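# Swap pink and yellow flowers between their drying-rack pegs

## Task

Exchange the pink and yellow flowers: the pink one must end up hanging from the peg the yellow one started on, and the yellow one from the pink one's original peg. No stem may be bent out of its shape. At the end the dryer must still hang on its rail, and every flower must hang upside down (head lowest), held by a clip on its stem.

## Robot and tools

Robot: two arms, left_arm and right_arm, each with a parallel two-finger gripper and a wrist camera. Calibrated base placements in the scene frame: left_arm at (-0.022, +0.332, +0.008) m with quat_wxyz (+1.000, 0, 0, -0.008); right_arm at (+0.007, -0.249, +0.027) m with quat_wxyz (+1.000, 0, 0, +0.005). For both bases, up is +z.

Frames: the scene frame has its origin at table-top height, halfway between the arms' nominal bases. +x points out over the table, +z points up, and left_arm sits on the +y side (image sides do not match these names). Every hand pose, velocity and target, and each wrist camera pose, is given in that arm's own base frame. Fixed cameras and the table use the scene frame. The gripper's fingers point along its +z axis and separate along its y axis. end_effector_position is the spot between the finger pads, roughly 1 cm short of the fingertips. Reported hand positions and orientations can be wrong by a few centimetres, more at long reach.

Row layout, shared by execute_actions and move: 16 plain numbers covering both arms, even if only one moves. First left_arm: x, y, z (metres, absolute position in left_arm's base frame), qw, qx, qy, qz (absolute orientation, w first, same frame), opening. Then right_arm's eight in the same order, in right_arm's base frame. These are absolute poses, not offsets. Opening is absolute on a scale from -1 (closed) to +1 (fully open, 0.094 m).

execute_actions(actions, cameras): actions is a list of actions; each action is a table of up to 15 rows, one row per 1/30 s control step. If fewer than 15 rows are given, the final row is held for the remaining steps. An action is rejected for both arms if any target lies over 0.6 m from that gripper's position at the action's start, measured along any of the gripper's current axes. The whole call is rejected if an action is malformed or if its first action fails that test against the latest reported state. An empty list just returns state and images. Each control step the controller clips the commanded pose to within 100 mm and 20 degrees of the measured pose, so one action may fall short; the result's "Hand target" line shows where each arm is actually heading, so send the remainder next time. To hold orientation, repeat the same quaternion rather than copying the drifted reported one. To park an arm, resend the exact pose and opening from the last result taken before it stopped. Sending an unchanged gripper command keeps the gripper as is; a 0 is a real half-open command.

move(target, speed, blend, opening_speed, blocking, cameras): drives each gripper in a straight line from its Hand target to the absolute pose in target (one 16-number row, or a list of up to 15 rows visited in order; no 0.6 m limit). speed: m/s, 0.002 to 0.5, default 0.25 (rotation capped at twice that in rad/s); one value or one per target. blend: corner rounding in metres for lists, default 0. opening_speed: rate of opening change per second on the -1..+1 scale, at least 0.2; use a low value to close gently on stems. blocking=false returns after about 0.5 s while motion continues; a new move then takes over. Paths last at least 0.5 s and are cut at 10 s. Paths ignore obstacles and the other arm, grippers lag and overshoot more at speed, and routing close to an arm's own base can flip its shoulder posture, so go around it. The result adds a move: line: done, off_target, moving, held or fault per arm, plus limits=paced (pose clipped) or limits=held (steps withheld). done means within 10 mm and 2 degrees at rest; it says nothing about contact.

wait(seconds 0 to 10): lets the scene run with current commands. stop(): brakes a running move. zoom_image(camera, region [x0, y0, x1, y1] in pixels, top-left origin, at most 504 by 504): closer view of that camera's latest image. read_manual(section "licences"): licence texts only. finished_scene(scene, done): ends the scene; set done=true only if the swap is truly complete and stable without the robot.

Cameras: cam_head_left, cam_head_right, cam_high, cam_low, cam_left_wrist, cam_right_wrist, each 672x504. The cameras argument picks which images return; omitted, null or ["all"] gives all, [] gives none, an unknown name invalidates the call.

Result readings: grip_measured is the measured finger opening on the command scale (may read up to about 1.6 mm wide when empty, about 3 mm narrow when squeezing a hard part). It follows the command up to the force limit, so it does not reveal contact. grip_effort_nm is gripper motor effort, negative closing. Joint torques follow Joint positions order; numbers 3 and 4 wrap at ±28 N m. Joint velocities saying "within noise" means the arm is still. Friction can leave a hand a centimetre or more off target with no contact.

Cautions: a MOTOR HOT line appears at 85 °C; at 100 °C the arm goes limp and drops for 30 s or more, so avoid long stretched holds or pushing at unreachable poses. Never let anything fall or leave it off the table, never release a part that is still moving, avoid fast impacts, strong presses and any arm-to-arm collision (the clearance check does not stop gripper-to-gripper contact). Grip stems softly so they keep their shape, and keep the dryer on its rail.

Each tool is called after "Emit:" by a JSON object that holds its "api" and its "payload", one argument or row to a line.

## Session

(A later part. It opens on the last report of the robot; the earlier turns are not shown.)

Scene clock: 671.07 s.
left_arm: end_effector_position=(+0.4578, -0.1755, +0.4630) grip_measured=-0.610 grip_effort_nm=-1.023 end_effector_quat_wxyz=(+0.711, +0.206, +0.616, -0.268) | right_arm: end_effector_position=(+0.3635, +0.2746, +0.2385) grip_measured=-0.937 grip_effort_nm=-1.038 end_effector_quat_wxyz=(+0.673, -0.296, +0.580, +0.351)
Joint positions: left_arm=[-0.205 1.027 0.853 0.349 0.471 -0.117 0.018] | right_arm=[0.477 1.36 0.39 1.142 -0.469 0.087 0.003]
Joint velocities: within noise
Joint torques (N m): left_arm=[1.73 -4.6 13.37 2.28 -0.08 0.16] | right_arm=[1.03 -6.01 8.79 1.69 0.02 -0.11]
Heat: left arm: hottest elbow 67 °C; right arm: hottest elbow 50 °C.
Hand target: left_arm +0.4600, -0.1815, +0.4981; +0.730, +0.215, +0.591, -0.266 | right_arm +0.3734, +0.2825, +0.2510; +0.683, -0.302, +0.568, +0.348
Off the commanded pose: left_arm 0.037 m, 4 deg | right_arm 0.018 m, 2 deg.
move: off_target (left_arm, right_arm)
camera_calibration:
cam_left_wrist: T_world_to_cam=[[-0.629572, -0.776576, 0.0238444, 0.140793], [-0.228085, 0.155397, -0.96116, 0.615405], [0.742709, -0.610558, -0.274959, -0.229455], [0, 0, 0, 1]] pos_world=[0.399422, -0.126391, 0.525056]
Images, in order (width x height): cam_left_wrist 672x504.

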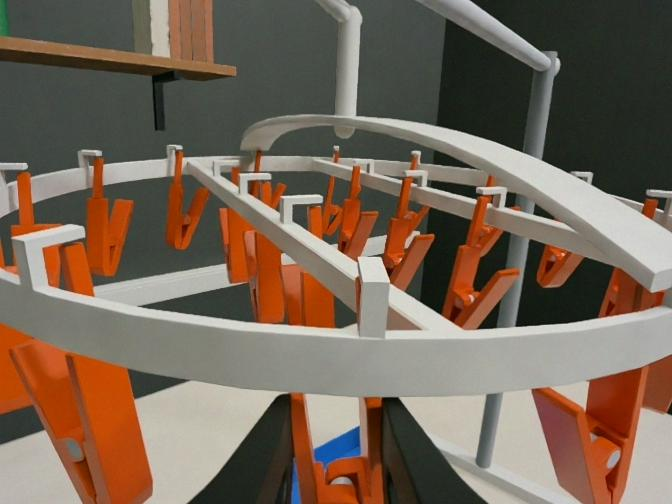

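Emit:
{"api": "move", "payload": {
  "target": [
    [0.4620, -0.1815, 0.485, 0.7302, 0.2152, 0.5914, -0.2658, -0.72, 0.350, 0.315, 0.240, 0.6826, -0.3018, 0.5676, 0.3478, -1.0],
    [0.4620, -0.1815, 0.482, 0.7302, 0.2152, 0.5914, -0.2658, -0.72, 0.385, 0.380, 0.240, 0.6826, -0.3018, 0.5676, 0.3478, -1.0],
    [0.4620, -0.1815, 0.480, 0.7302, 0.2152, 0.5914, -0.2658, -0.72, 0.422, 0.392, 0.243, 0.6826, -0.3018, 0.5676, 0.3478, -1.0]
  ],
  "speed": 0.08,
  "blend": 0.02,
  "cameras": ["cam_left_wrist", "cam_right_wrist", "cam_head_left", "cam_head_right", "cam_low"]
}}

Emit:
{"api": "zoom_image", "payload": {
  "camera": "cam_head_left",
  "region": [160, 10, 300, 120]
}}

Emit:
{"api": "zoom_image", "payload": {
  "camera": "cam_head_right",
  "region": [140, 0, 280, 110]
}}

Scene clock: 691.17 s.
left_arm: end_effector_position=(+0.4596, -0.1759, +0.4667) grip_measured=-0.613 grip_effort_nm=-1.062 end_effector_quat_wxyz=(+0.720, +0.208, +0.606, -0.267) | right_arm: end_effector_position=(+0.4069, +0.3867, +0.2321) grip_measured=-0.937 grip_effort_nm=-1.033 end_effector_quat_wxyz=(+0.672, -0.302, +0.577, +0.353)
Joint positions: left_arm=[-0.205 1.037 0.853 0.386 0.471 -0.117 0.018] | right_arm=[0.673 1.607 0.65 1.116 -0.29 0.048 0.003]
Joint velocities: within noise
Joint torques (N m): left_arm=[1.9 -4.54 10.5 2.92 -0.02 0.16] | right_arm=[-0.09 -10.99 9.09 1.63 -0.07 -0.08]
Heat: left arm: hottest elbow 75 °C; right arm: hottest elbow 49 °C.
Hand target: left_arm +0.4615, -0.1813, +0.4799; +0.730, +0.215, +0.591, -0.266 | right_arm +0.4213, +0.3912, +0.2430; +0.683, -0.302, +0.568, +0.348
Off the commanded pose: left_arm 0.015 m, 2 deg | right_arm 0.019 m, 2 deg.
move: off_target (left_arm, right_arm); blend cut to 0.0195 m at target 2
camera_calibration:
cam_left_wrist: T_world_to_cam=[[-0.630039, -0.776479, 0.0114325, 0.147529], [-0.202511, 0.15007, -0.967713, 0.609742], [0.749693, -0.612013, -0.251795, -0.244208], [0, 0, 0, 1]] pos_world=[0.39951, -0.126409, 0.526878]
cam_right_wrist: T_world_to_cam=[[0.825372, -0.564532, 0.00804534, -0.120479], [-0.147246, -0.228994, -0.962227, 0.41298], [0.54505, 0.79301, -0.27213, -0.378343], [0, 0, 0, 1]] pos_world=[0.366466, 0.326586, 0.295391]
Images, in order (width x height): cam_head_left 672x504, cam_head_right 672x504, cam_low 672x504, cam_left_wrist 672x504, cam_right_wrist 672x504.

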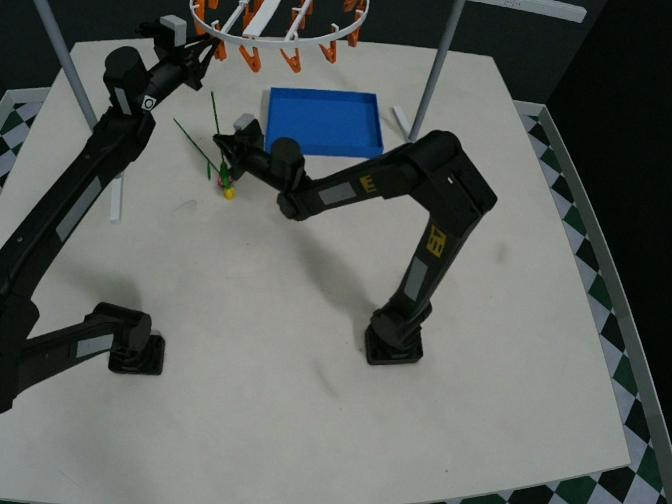

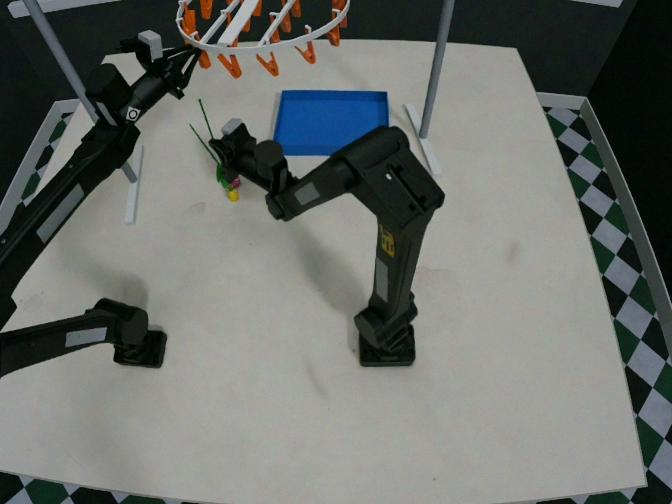

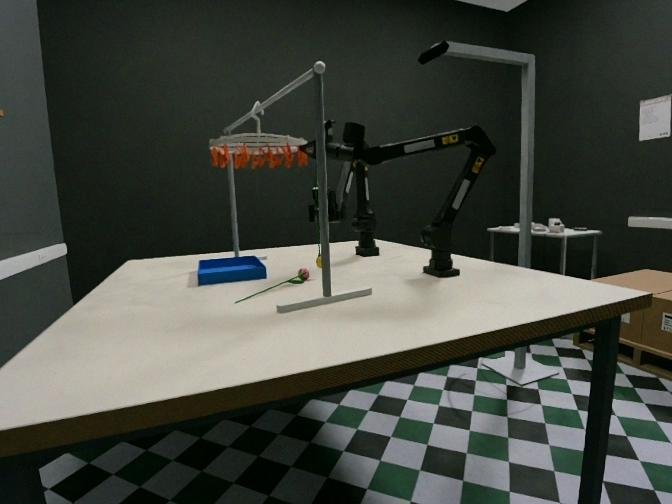

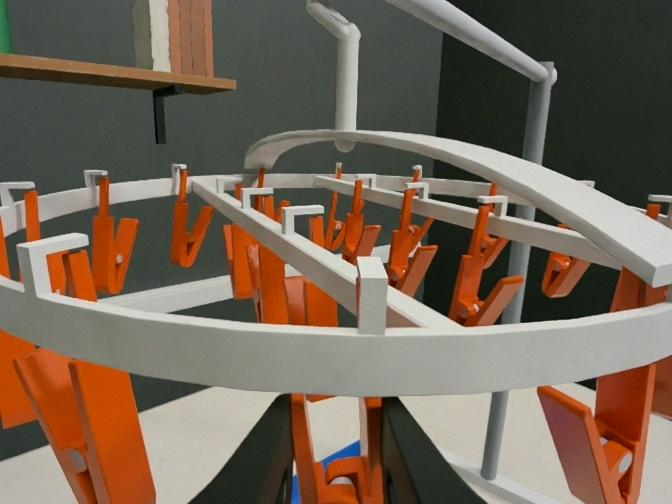

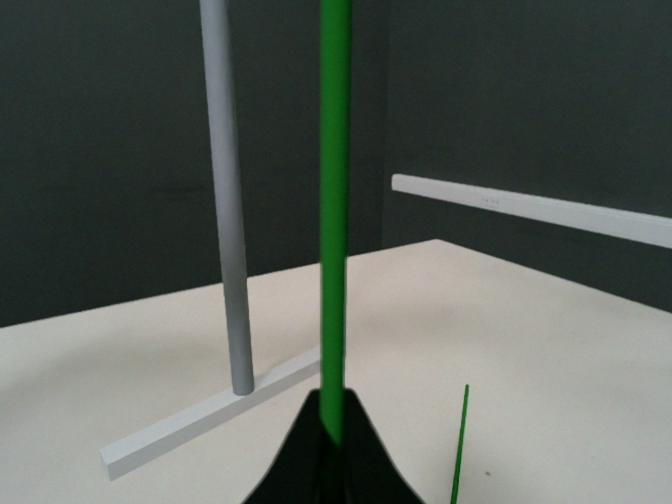

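Scaled by 3.600 from the camera's 672x504 image, which has a finer 960x720 frame.

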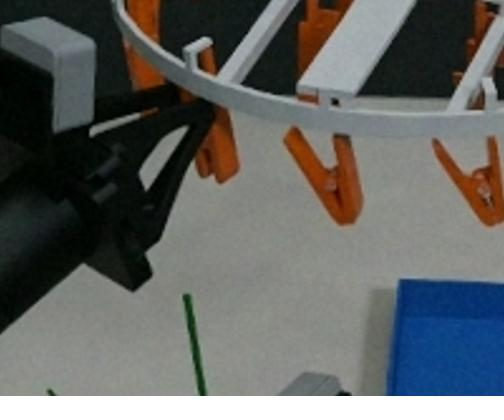

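Scaled by 3.600 from the camera's 672x504 image, which has a finer 960x720 frame.

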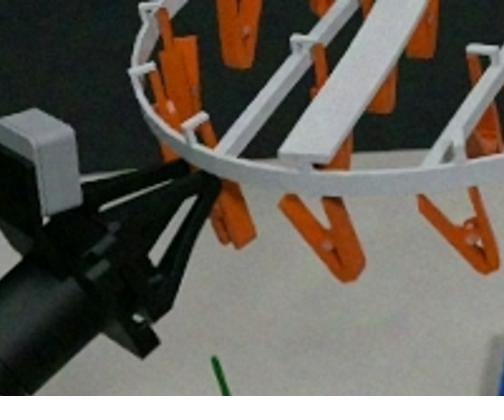

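Emit:
{"api": "move", "payload": {
  "target": [0.4615, -0.1810, 0.470, 0.7302, 0.2152, 0.5914, -0.2658, -0.72, 0.459, 0.3775, 0.274, 0.6826, -0.3018, 0.5676, 0.3478, -1.0],
  "speed": 0.06,
  "cameras": ["cam_head_left", "cam_head_right", "cam_low"]
}}

Emit:
{"api": "zoom_image", "payload": {
  "camera": "cam_head_left",
  "region": [190, 30, 260, 100]
}}

Emit:
{"api": "zoom_image", "payload": {
  "camera": "cam_head_right",
  "region": [170, 40, 240, 110]
}}

Emit:
{"api": "zoom_image", "payload": {
  "camera": "cam_low",
  "region": [270, 120, 370, 220]
}}

Scene clock: 710.63 s.
left_arm: end_effector_position=(+0.4599, -0.1760, +0.4705) grip_measured=-0.613 grip_effort_nm=-1.062 end_effector_quat_wxyz=(+0.727, +0.209, +0.597, -0.266) | right_arm: end_effector_position=(+0.4461, +0.3743, +0.2486) grip_measured=-0.937 grip_effort_nm=-1.043 end_effector_quat_wxyz=(+0.667, -0.306, +0.584, +0.347)
Joint positions: left_arm=[-0.205 1.042 0.853 0.414 0.471 -0.117 0.018] | right_arm=[0.593 1.597 0.73 1.007 -0.367 0.048 0.003]
Joint velocities: within noise
Joint torques (N m): left_arm=[1.85 -4.6 8.9 2.86 0.01 0.16] | right_arm=[-0.09 -13.68 9.78 1.69 -0.06 0.07]
Heat: left arm: hottest elbow 74 °C; right arm: hottest elbow 52 °C.
Hand target: left_arm +0.4614, -0.1809, +0.4700; +0.730, +0.215, +0.592, -0.266 | right_arm +0.4578, +0.3766, +0.2742; +0.683, -0.302, +0.567, +0.348
Off the commanded pose: left_arm 0.005 m, 1 deg | right_arm 0.029 m, 3 deg.
move: off_target (right_arm)
Images, in order (width x height): cam_head_left 672x504, cam_head_right 672x504, cam_low 672x504.

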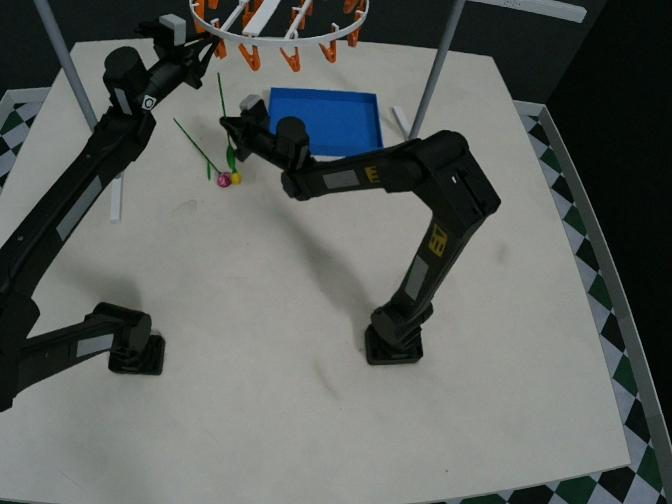

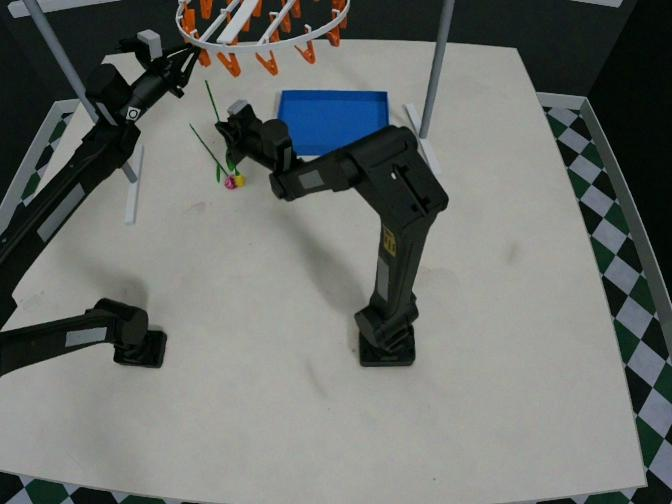

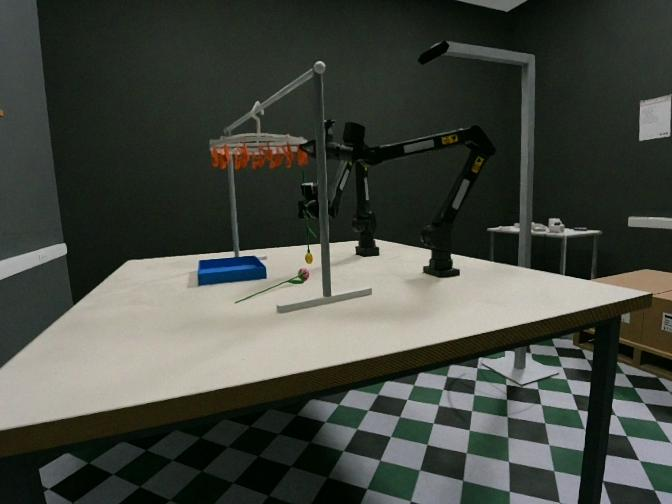

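Scaled by 7.200 from the camera's 672x504 image, which has a finer 960x720 frame.

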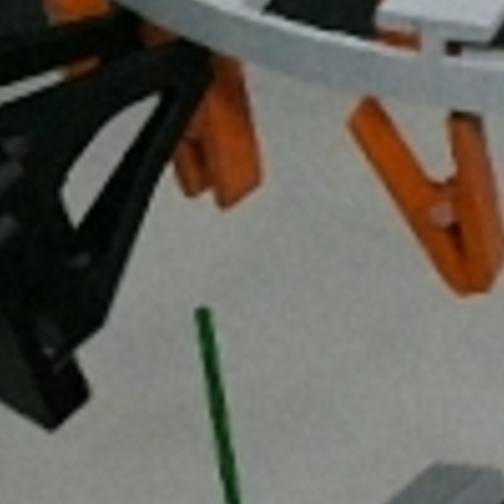

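Scaled by 7.200 from the camera's 672x504 image, which has a finer 960x720 frame.

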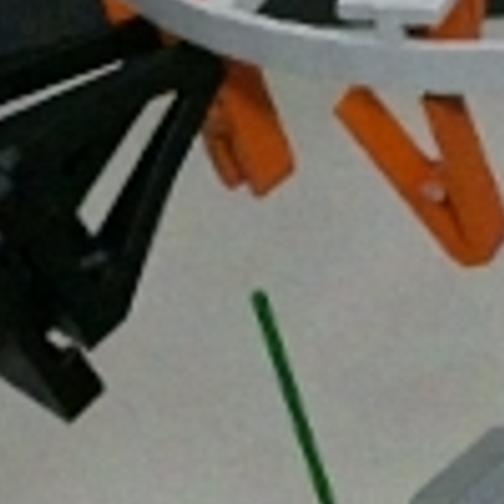

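Scaled by 5.040 from the camera's 672x504 image, which has a finer 960x720 frame.

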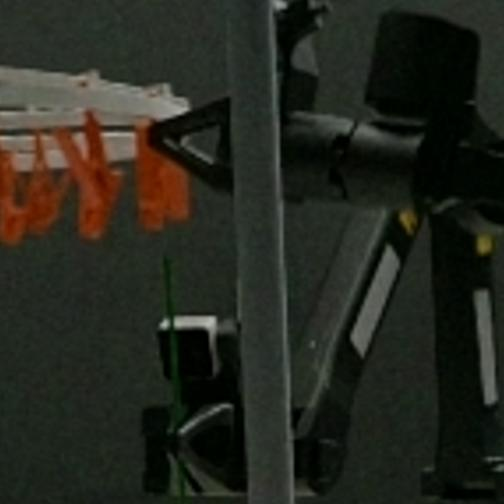

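Emit:
{"api": "move", "payload": {
  "target": [0.4615, -0.1810, 0.470, 0.7302, 0.2152, 0.5914, -0.2658, -0.72, 0.4643, 0.3818, 0.286, 0.7022, -0.2891, 0.5436, 0.3577, -1.0],
  "speed": 0.05,
  "cameras": ["cam_head_left", "cam_head_right", "cam_low"]
}}

Emit:
{"api": "zoom_image", "payload": {
  "camera": "cam_head_left",
  "region": [200, 40, 235, 75]
}}

Emit:
{"api": "zoom_image", "payload": {
  "camera": "cam_head_right",
  "region": [185, 50, 220, 85]
}}

Emit:
{"api": "zoom_image", "payload": {
  "camera": "cam_low",
  "region": [280, 130, 330, 180]
}}

Scene clock: 743.37 s.
left_arm: end_effector_position=(+0.4600, -0.1760, +0.4704) grip_measured=-0.613 grip_effort_nm=-1.062 end_effector_quat_wxyz=(+0.727, +0.209, +0.597, -0.266) | right_arm: end_effector_position=(+0.4510, +0.3769, +0.2664) grip_measured=-0.937 grip_effort_nm=-1.033 end_effector_quat_wxyz=(+0.687, -0.298, +0.560, +0.353)
Joint positions: left_arm=[-0.205 1.042 0.853 0.414 0.471 -0.117 0.018] | right_arm=[0.593 1.61 0.754 1.065 -0.364 0.06 0.003]
Joint velocities: within noise
Joint torques (N m): left_arm=[1.9 -4.6 8.88 2.85 0.01 0.15] | right_arm=[0.09 -11.87 9.88 2.62 0.13 0.17]
Heat: left arm: hottest elbow 69 °C; right arm: hottest elbow 55 °C.
Hand target: left_arm +0.4615, -0.1810, +0.4699; +0.730, +0.215, +0.592, -0.266 | right_arm +0.4631, +0.3809, +0.2858; +0.702, -0.289, +0.544, +0.358
Off the commanded pose: left_arm 0.005 m, 1 deg | right_arm 0.024 m, 3 deg.
move: off_target (right_arm)
Images, in order (width x height): cam_head_left 672x504, cam_head_right 672x504, cam_low 672x504.

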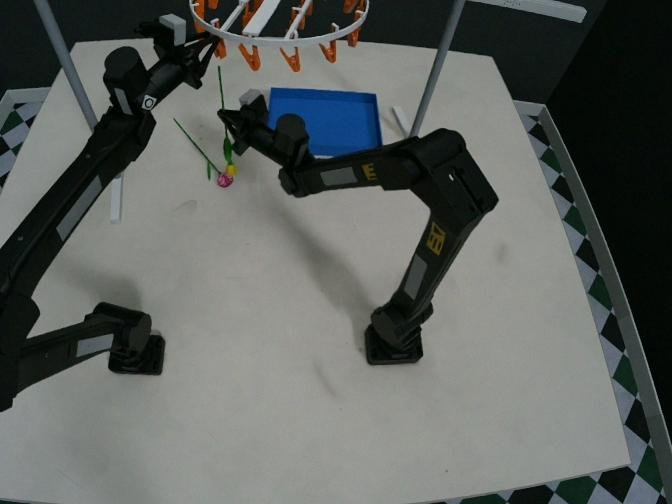

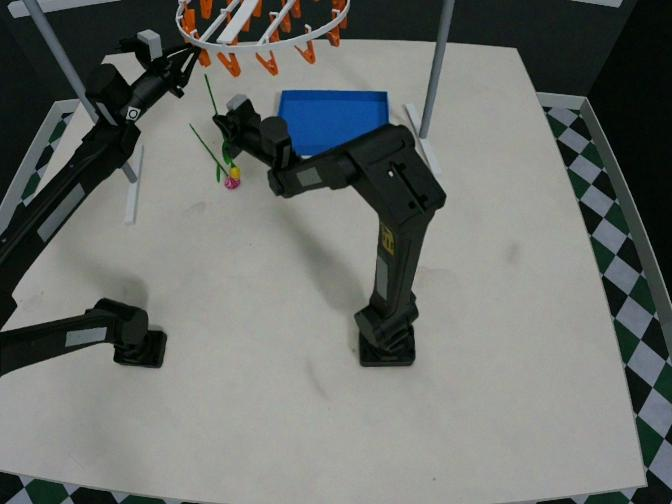

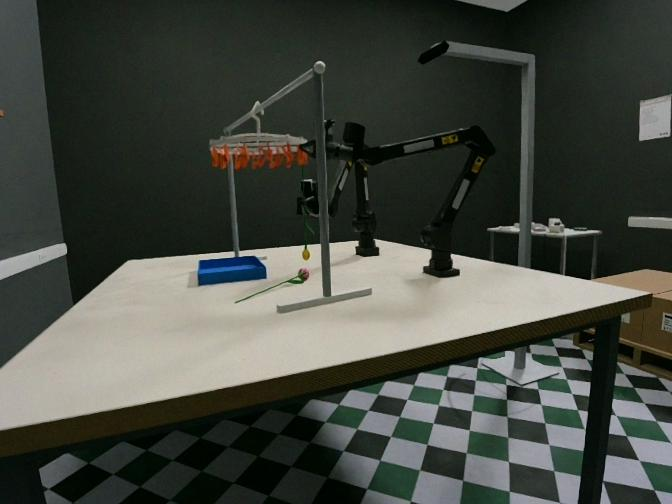

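Scaled by 14.400 from the camera's 672x504 image, which has a finer 960x720 frame.

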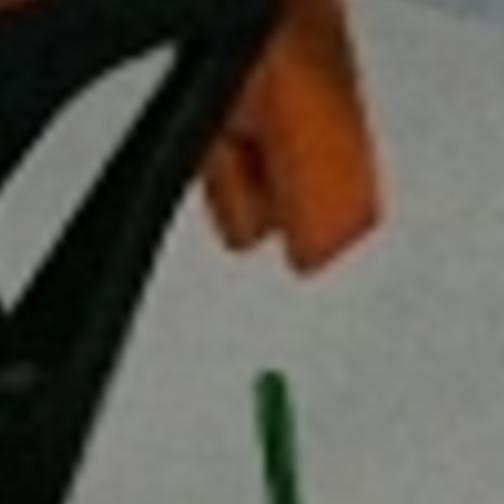

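Scaled by 14.400 from the camera's 672x504 image, which has a finer 960x720 frame.

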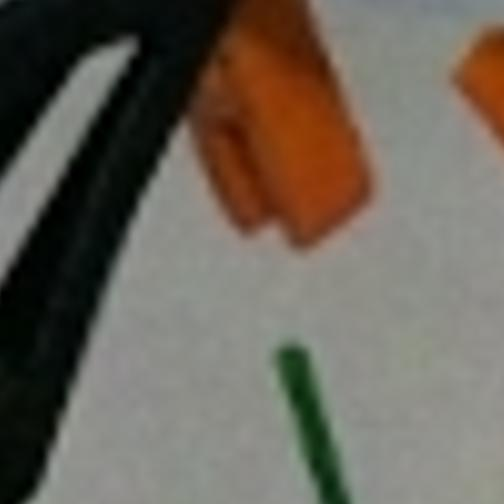

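Scaled by 10.080 from the camera's 672x504 image, which has a finer 960x720 frame.

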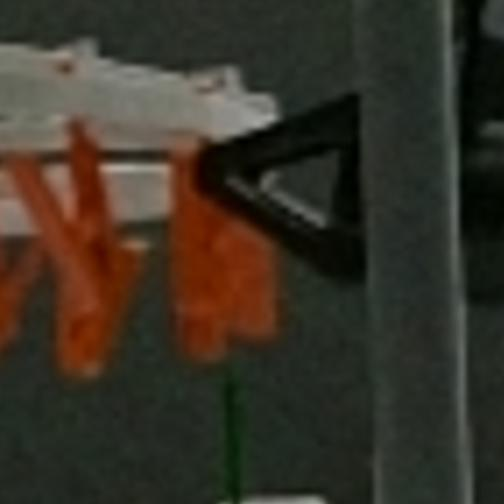

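Emit:
{"api": "execute_actions", "payload": {
  "actions": [],
  "cameras": ["cam_high", "cam_low"]
}}

Emit:
{"api": "zoom_image", "payload": {
  "camera": "cam_high",
  "region": [280, 80, 340, 140]
}}

Emit:
{"api": "zoom_image", "payload": {
  "camera": "cam_low",
  "region": [290, 135, 320, 165]
}}

Scene clock: 764.07 s.
left_arm: end_effector_position=(+0.4600, -0.1760, +0.4704) grip_measured=-0.613 grip_effort_nm=-1.067 end_effector_quat_wxyz=(+0.727, +0.209, +0.597, -0.266) | right_arm: end_effector_position=(+0.4510, +0.3768, +0.2666) grip_measured=-0.937 grip_effort_nm=-1.033 end_effector_quat_wxyz=(+0.688, -0.298, +0.560, +0.353)
Joint positions: left_arm=[-0.205 1.042 0.853 0.414 0.471 -0.117 0.018] | right_arm=[0.593 1.61 0.754 1.066 -0.363 0.061 0.003]
Joint velocities: within noise
Joint torques (N m): left_arm=[1.96 -4.6 8.88 2.85 0.01 0.15] | right_arm=[-0.03 -11.87 9.94 2.58 0.14 0.18]
Heat: left arm: hottest elbow 67 °C; right arm: hottest elbow 52 °C.
Hand target: left_arm +0.4614, -0.1809, +0.4700; +0.730, +0.215, +0.592, -0.266 | right_arm +0.4631, +0.3809, +0.2858; +0.702, -0.289, +0.544, +0.358
Tool commands: left_gripper/opening=-0.72 right_gripper/opening=-1.0
Off the commanded pose: left_arm 0.005 m, 1 deg | right_arm 0.024 m, 3 deg.
Images, in order (width x height): cam_high 672x504, cam_low 672x504.

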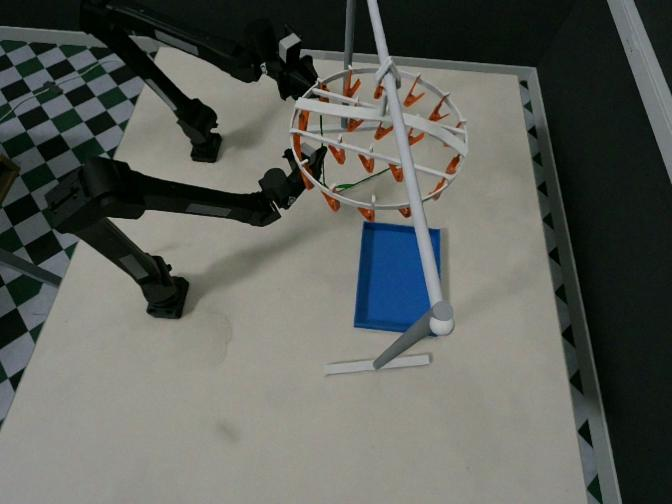

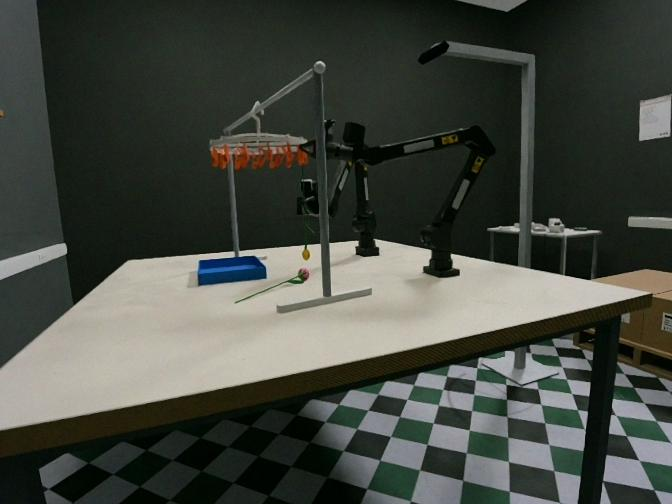

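Scaled by 8.400 from the camera's 672x504 image, which has a finer 960x720 frame.

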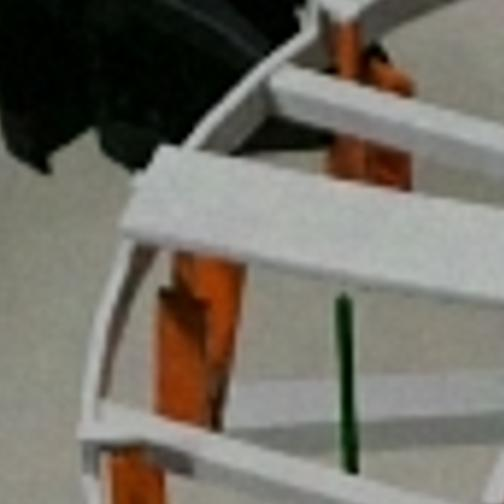

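Scaled by 16.800 from the camera's 672x504 image, which has a finer 960x720 frame.

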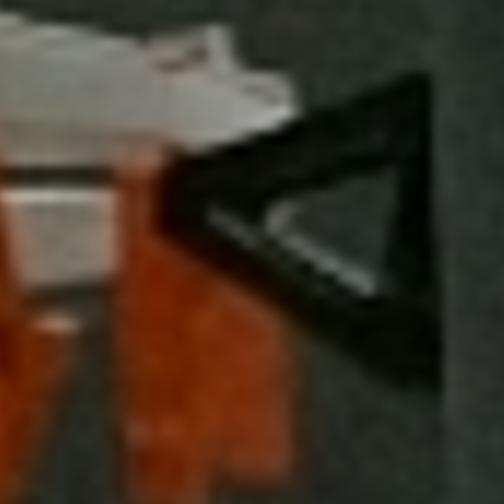

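Emit:
{"api": "move", "payload": {
  "target": [0.4615, -0.1810, 0.470, 0.7302, 0.2152, 0.5914, -0.2658, -0.72, 0.4750, 0.3755, 0.295, 0.7022, -0.2891, 0.5436, 0.3577, -1.0],
  "speed": 0.04,
  "cameras": ["cam_head_left", "cam_head_right", "cam_low"]
}}

Emit:
{"api": "zoom_image", "payload": {
  "camera": "cam_head_left",
  "region": [200, 40, 235, 75]
}}

Emit:
{"api": "zoom_image", "payload": {
  "camera": "cam_head_right",
  "region": [185, 50, 220, 85]
}}

Emit:
{"api": "zoom_image", "payload": {
  "camera": "cam_low",
  "region": [290, 145, 320, 175]
}}

Scene clock: 810.17 s.
left_arm: end_effector_position=(+0.4600, -0.1760, +0.4704) grip_measured=-0.613 grip_effort_nm=-1.067 end_effector_quat_wxyz=(+0.727, +0.209, +0.597, -0.266) | right_arm: end_effector_position=(+0.4609, +0.3721, +0.2766) grip_measured=-0.937 grip_effort_nm=-1.033 end_effector_quat_wxyz=(+0.693, -0.296, +0.554, +0.354)
Joint positions: left_arm=[-0.205 1.042 0.853 0.414 0.471 -0.117 0.018] | right_arm=[0.571 1.61 0.777 1.062 -0.383 0.067 0.003]
Joint velocities: within noise
Joint torques (N m): left_arm=[1.85 -4.6 8.88 2.84 0.01 0.15] | right_arm=[-0.21 -13.04 10.1 1.65 -0.05 0.18]
Heat: left arm: hottest elbow 65 °C; right arm: hottest elbow 51 °C.
Hand target: left_arm +0.4614, -0.1809, +0.4700; +0.730, +0.215, +0.592, -0.266 | right_arm +0.4740, +0.3747, +0.2950; +0.702, -0.289, +0.544, +0.358
Off the commanded pose: left_arm 0.005 m, 1 deg | right_arm 0.023 m, 2 deg.
move: off_target (right_arm)
Images, in order (width x height): cam_head_left 672x504, cam_head_right 672x504, cam_low 672x504.

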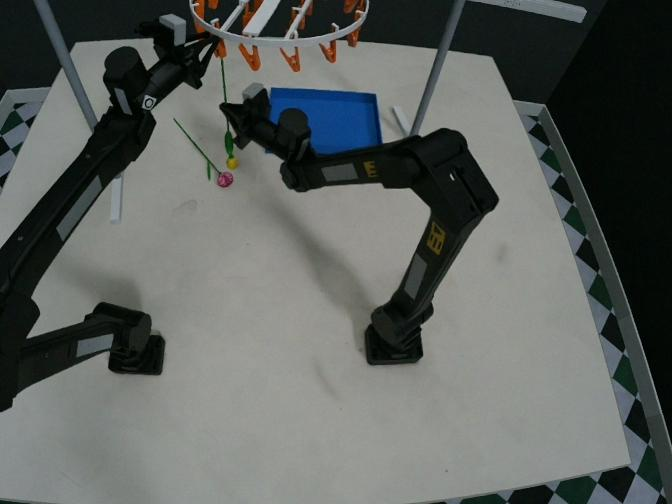

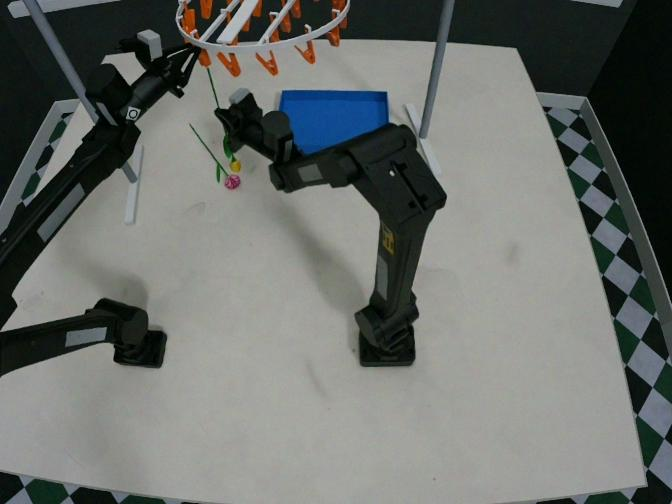

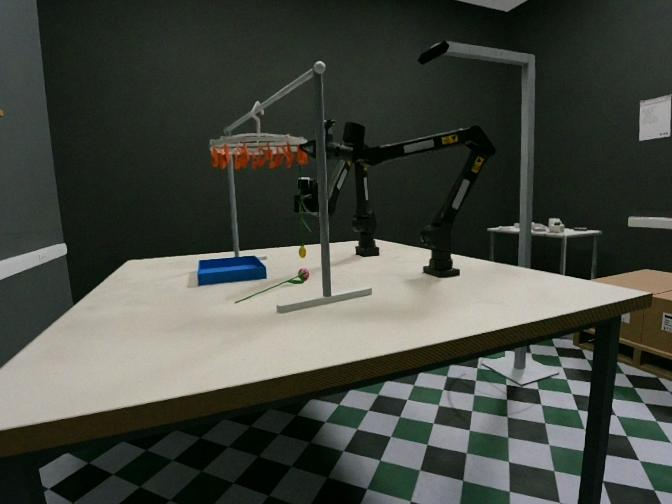

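Scaled by 14.400 from the camera's 672x504 image, which has a finer 960x720 frame.

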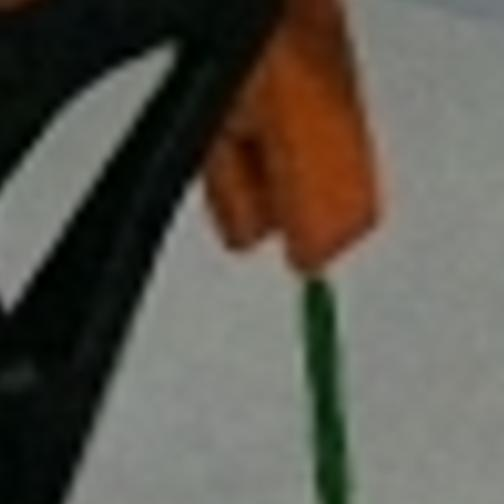

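Scaled by 14.400 from the camera's 672x504 image, which has a finer 960x720 frame.

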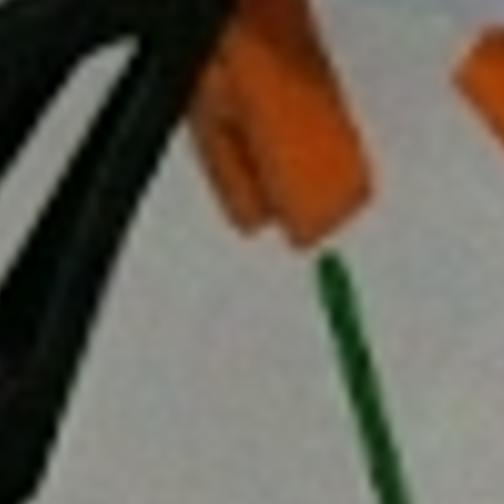

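Scaled by 16.800 from the camera's 672x504 image, which has a finer 960x720 frame.

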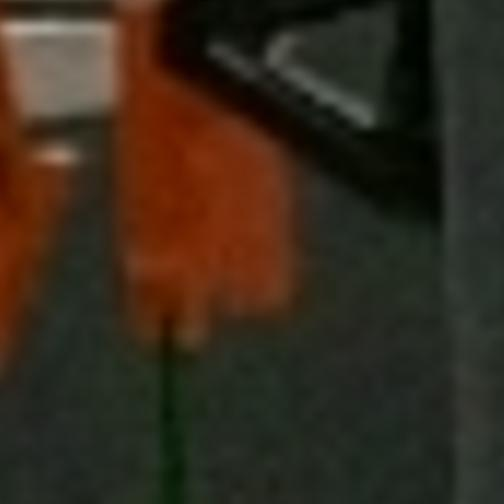

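Emit:
{"api": "move", "payload": {
  "target": [0.4615, -0.1810, 0.470, 0.7302, 0.2152, 0.5914, -0.2658, -0.72, 0.4735, 0.3795, 0.298, 0.6949, -0.2938, 0.5527, 0.3541, -1.0],
  "speed": 0.04,
  "cameras": ["cam_head_left", "cam_head_right", "cam_low"]
}}

Emit:
{"api": "zoom_image", "payload": {
  "camera": "cam_head_left",
  "region": [200, 40, 235, 75]
}}

Emit:
{"api": "zoom_image", "payload": {
  "camera": "cam_head_right",
  "region": [185, 50, 220, 85]
}}

Emit:
{"api": "zoom_image", "payload": {
  "camera": "cam_low",
  "region": [290, 145, 320, 175]
}}

Scene clock: 829.50 s.
left_arm: end_effector_position=(+0.4600, -0.1760, +0.4704) grip_measured=-0.613 grip_effort_nm=-1.062 end_effector_quat_wxyz=(+0.727, +0.209, +0.597, -0.266) | right_arm: end_effector_position=(+0.4636, +0.3735, +0.2692) grip_measured=-0.937 grip_effort_nm=-1.033 end_effector_quat_wxyz=(+0.679, -0.297, +0.572, +0.352)
Joint positions: left_arm=[-0.205 1.042 0.853 0.414 0.471 -0.117 0.018] | right_arm=[0.571 1.604 0.781 1.006 -0.381 0.068 0.003]
Joint velocities: within noise
Joint torques (N m): left_arm=[1.9 -4.6 8.88 2.84 0.01 0.16] | right_arm=[0.56 -14.45 10.13 1.68 0.14 0.06]
Heat: left arm: hottest elbow 65 °C; right arm: hottest elbow 51 °C.
Hand target: left_arm +0.4614, -0.1809, +0.4700; +0.730, +0.215, +0.592, -0.266 | right_arm +0.4718, +0.3782, +0.2981; +0.695, -0.294, +0.553, +0.354
Off the commanded pose: left_arm 0.005 m, 1 deg | right_arm 0.031 m, 3 deg.
move: off_target (right_arm)
Images, in order (width x height): cam_head_left 672x504, cam_head_right 672x504, cam_low 672x504.

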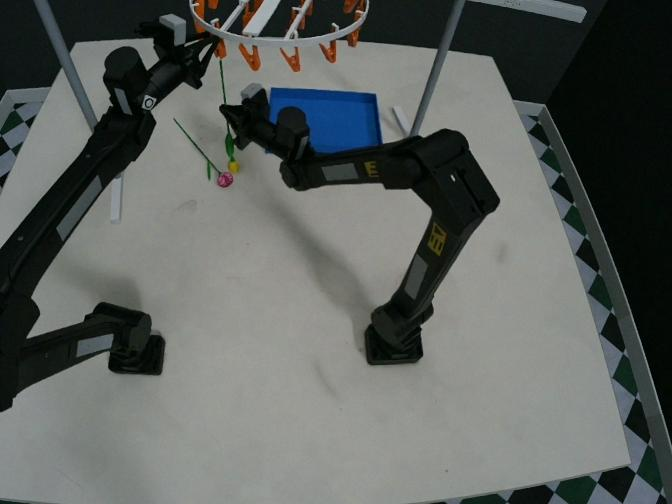

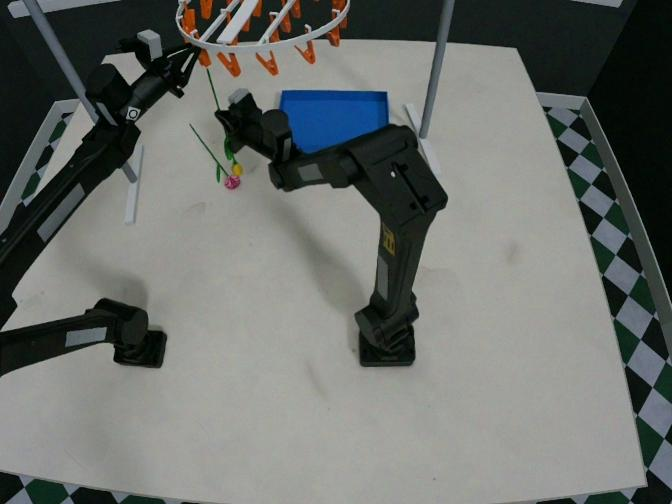

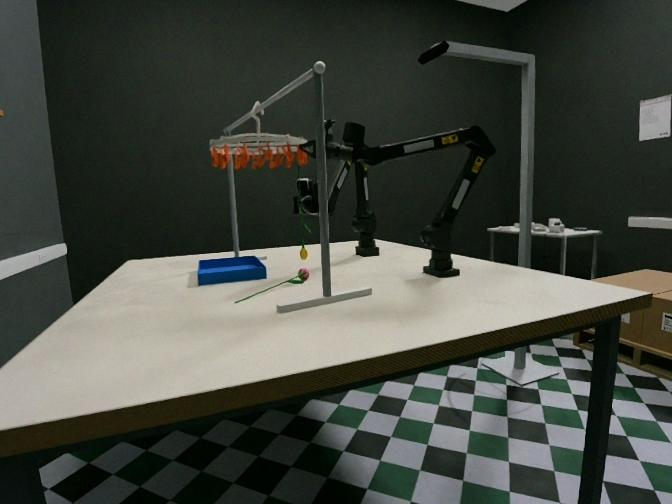

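Scaled by 14.400 from the camera's 672x504 image, which has a finer 960x720 frame.

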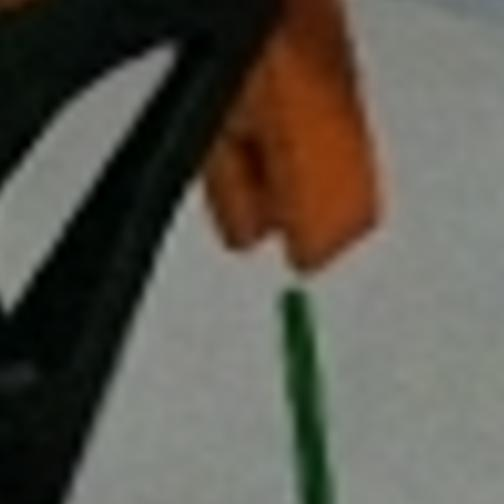

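Scaled by 14.400 from the camera's 672x504 image, which has a finer 960x720 frame.

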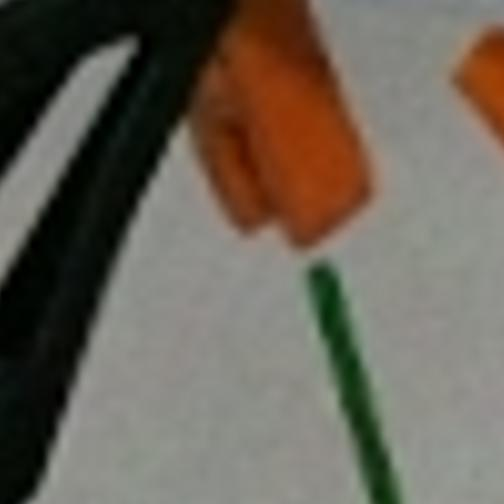

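Scaled by 16.800 from the camera's 672x504 image, which has a finer 960x720 frame.

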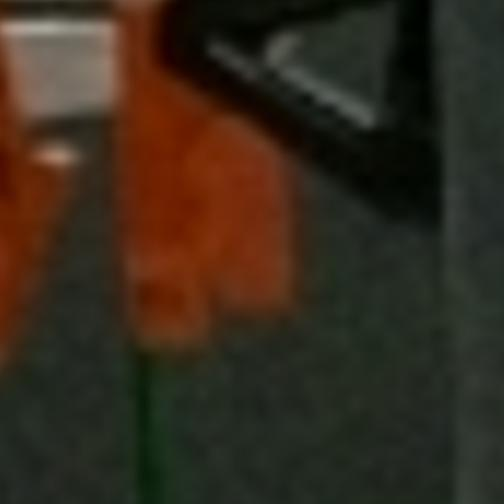

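Emit:
{"api": "move", "payload": {
  "target": [0.4615, -0.1810, 0.470, 0.7302, 0.2152, 0.5914, -0.2658, -0.72, 0.4700, 0.3860, 0.293, 0.7022, -0.2891, 0.5436, 0.3577, -1.0],
  "speed": 0.04,
  "cameras": ["cam_head_left", "cam_head_right", "cam_low"]
}}

Emit:
{"api": "zoom_image", "payload": {
  "camera": "cam_head_left",
  "region": [200, 40, 235, 75]
}}

Emit:
{"api": "zoom_image", "payload": {
  "camera": "cam_head_right",
  "region": [185, 50, 220, 85]
}}

Emit:
{"api": "zoom_image", "payload": {
  "camera": "cam_low",
  "region": [290, 145, 320, 175]
}}

Scene clock: 841.57 s.
left_arm: end_effector_position=(+0.4600, -0.1760, +0.4704) grip_measured=-0.613 grip_effort_nm=-1.062 end_effector_quat_wxyz=(+0.727, +0.209, +0.597, -0.266) | right_arm: end_effector_position=(+0.4628, +0.3745, +0.2741) grip_measured=-0.937 grip_effort_nm=-1.028 end_effector_quat_wxyz=(+0.689, -0.292, +0.563, +0.350)
Joint positions: left_arm=[-0.205 1.042 0.853 0.414 0.471 -0.117 0.018] | right_arm=[0.579 1.609 0.781 1.039 -0.363 0.068 0.003]
Joint velocities: within noise
Joint torques (N m): left_arm=[1.85 -4.6 8.88 2.85 0.01 0.15] | right_arm=[1.14 -12.16 9.92 2.65 0.13 0.11]
Heat: left arm: hottest elbow 64 °C; right arm: hottest elbow 52 °C.
Hand target: left_arm +0.4614, -0.1809, +0.4700; +0.730, +0.215, +0.592, -0.266 | right_arm +0.4689, +0.3852, +0.2927; +0.702, -0.289, +0.544, +0.358
Off the commanded pose: left_arm 0.005 m, 1 deg | right_arm 0.023 m, 3 deg.
move: off_target (right_arm)
Images, in order (width x height): cam_head_left 672x504, cam_head_right 672x504, cam_low 672x504.

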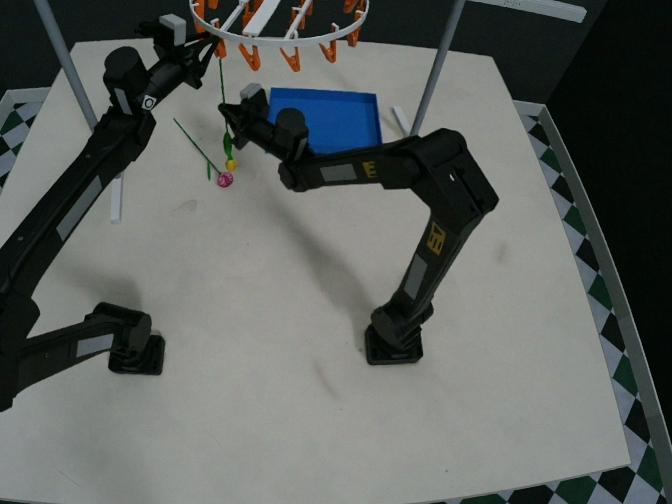

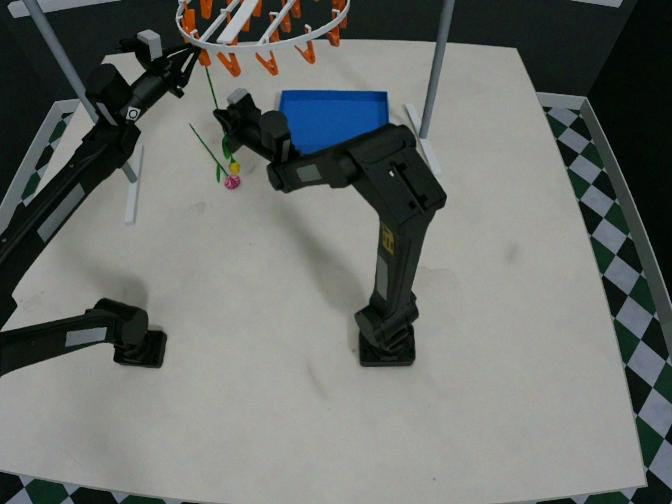

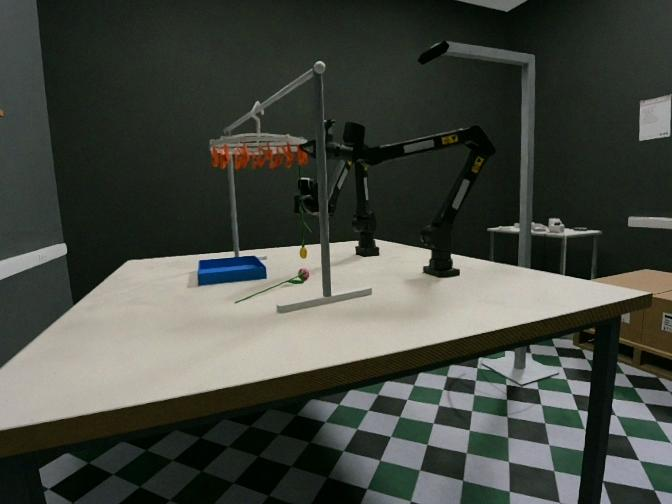

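Scaled by 14.400 from the camera's 672x504 image, which has a finer 960x720 frame.

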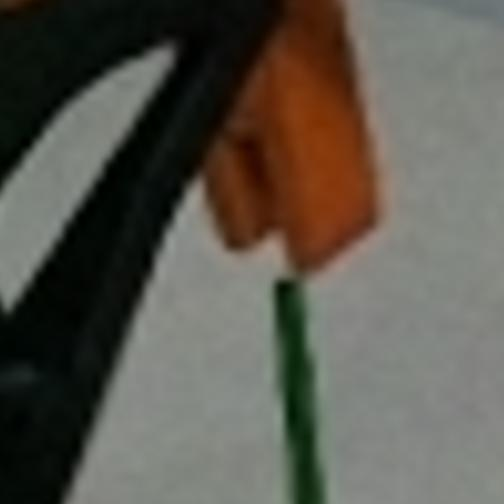

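Scaled by 14.400 from the camera's 672x504 image, which has a finer 960x720 frame.

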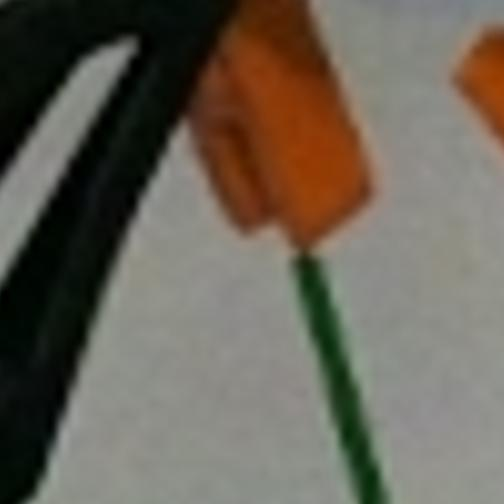

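Scaled by 16.800 from the camera's 672x504 image, which has a finer 960x720 frame.

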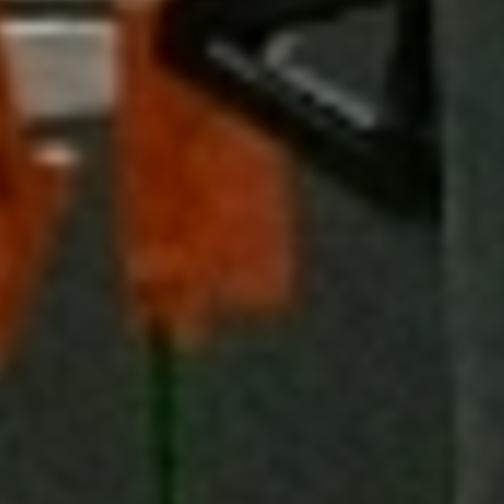

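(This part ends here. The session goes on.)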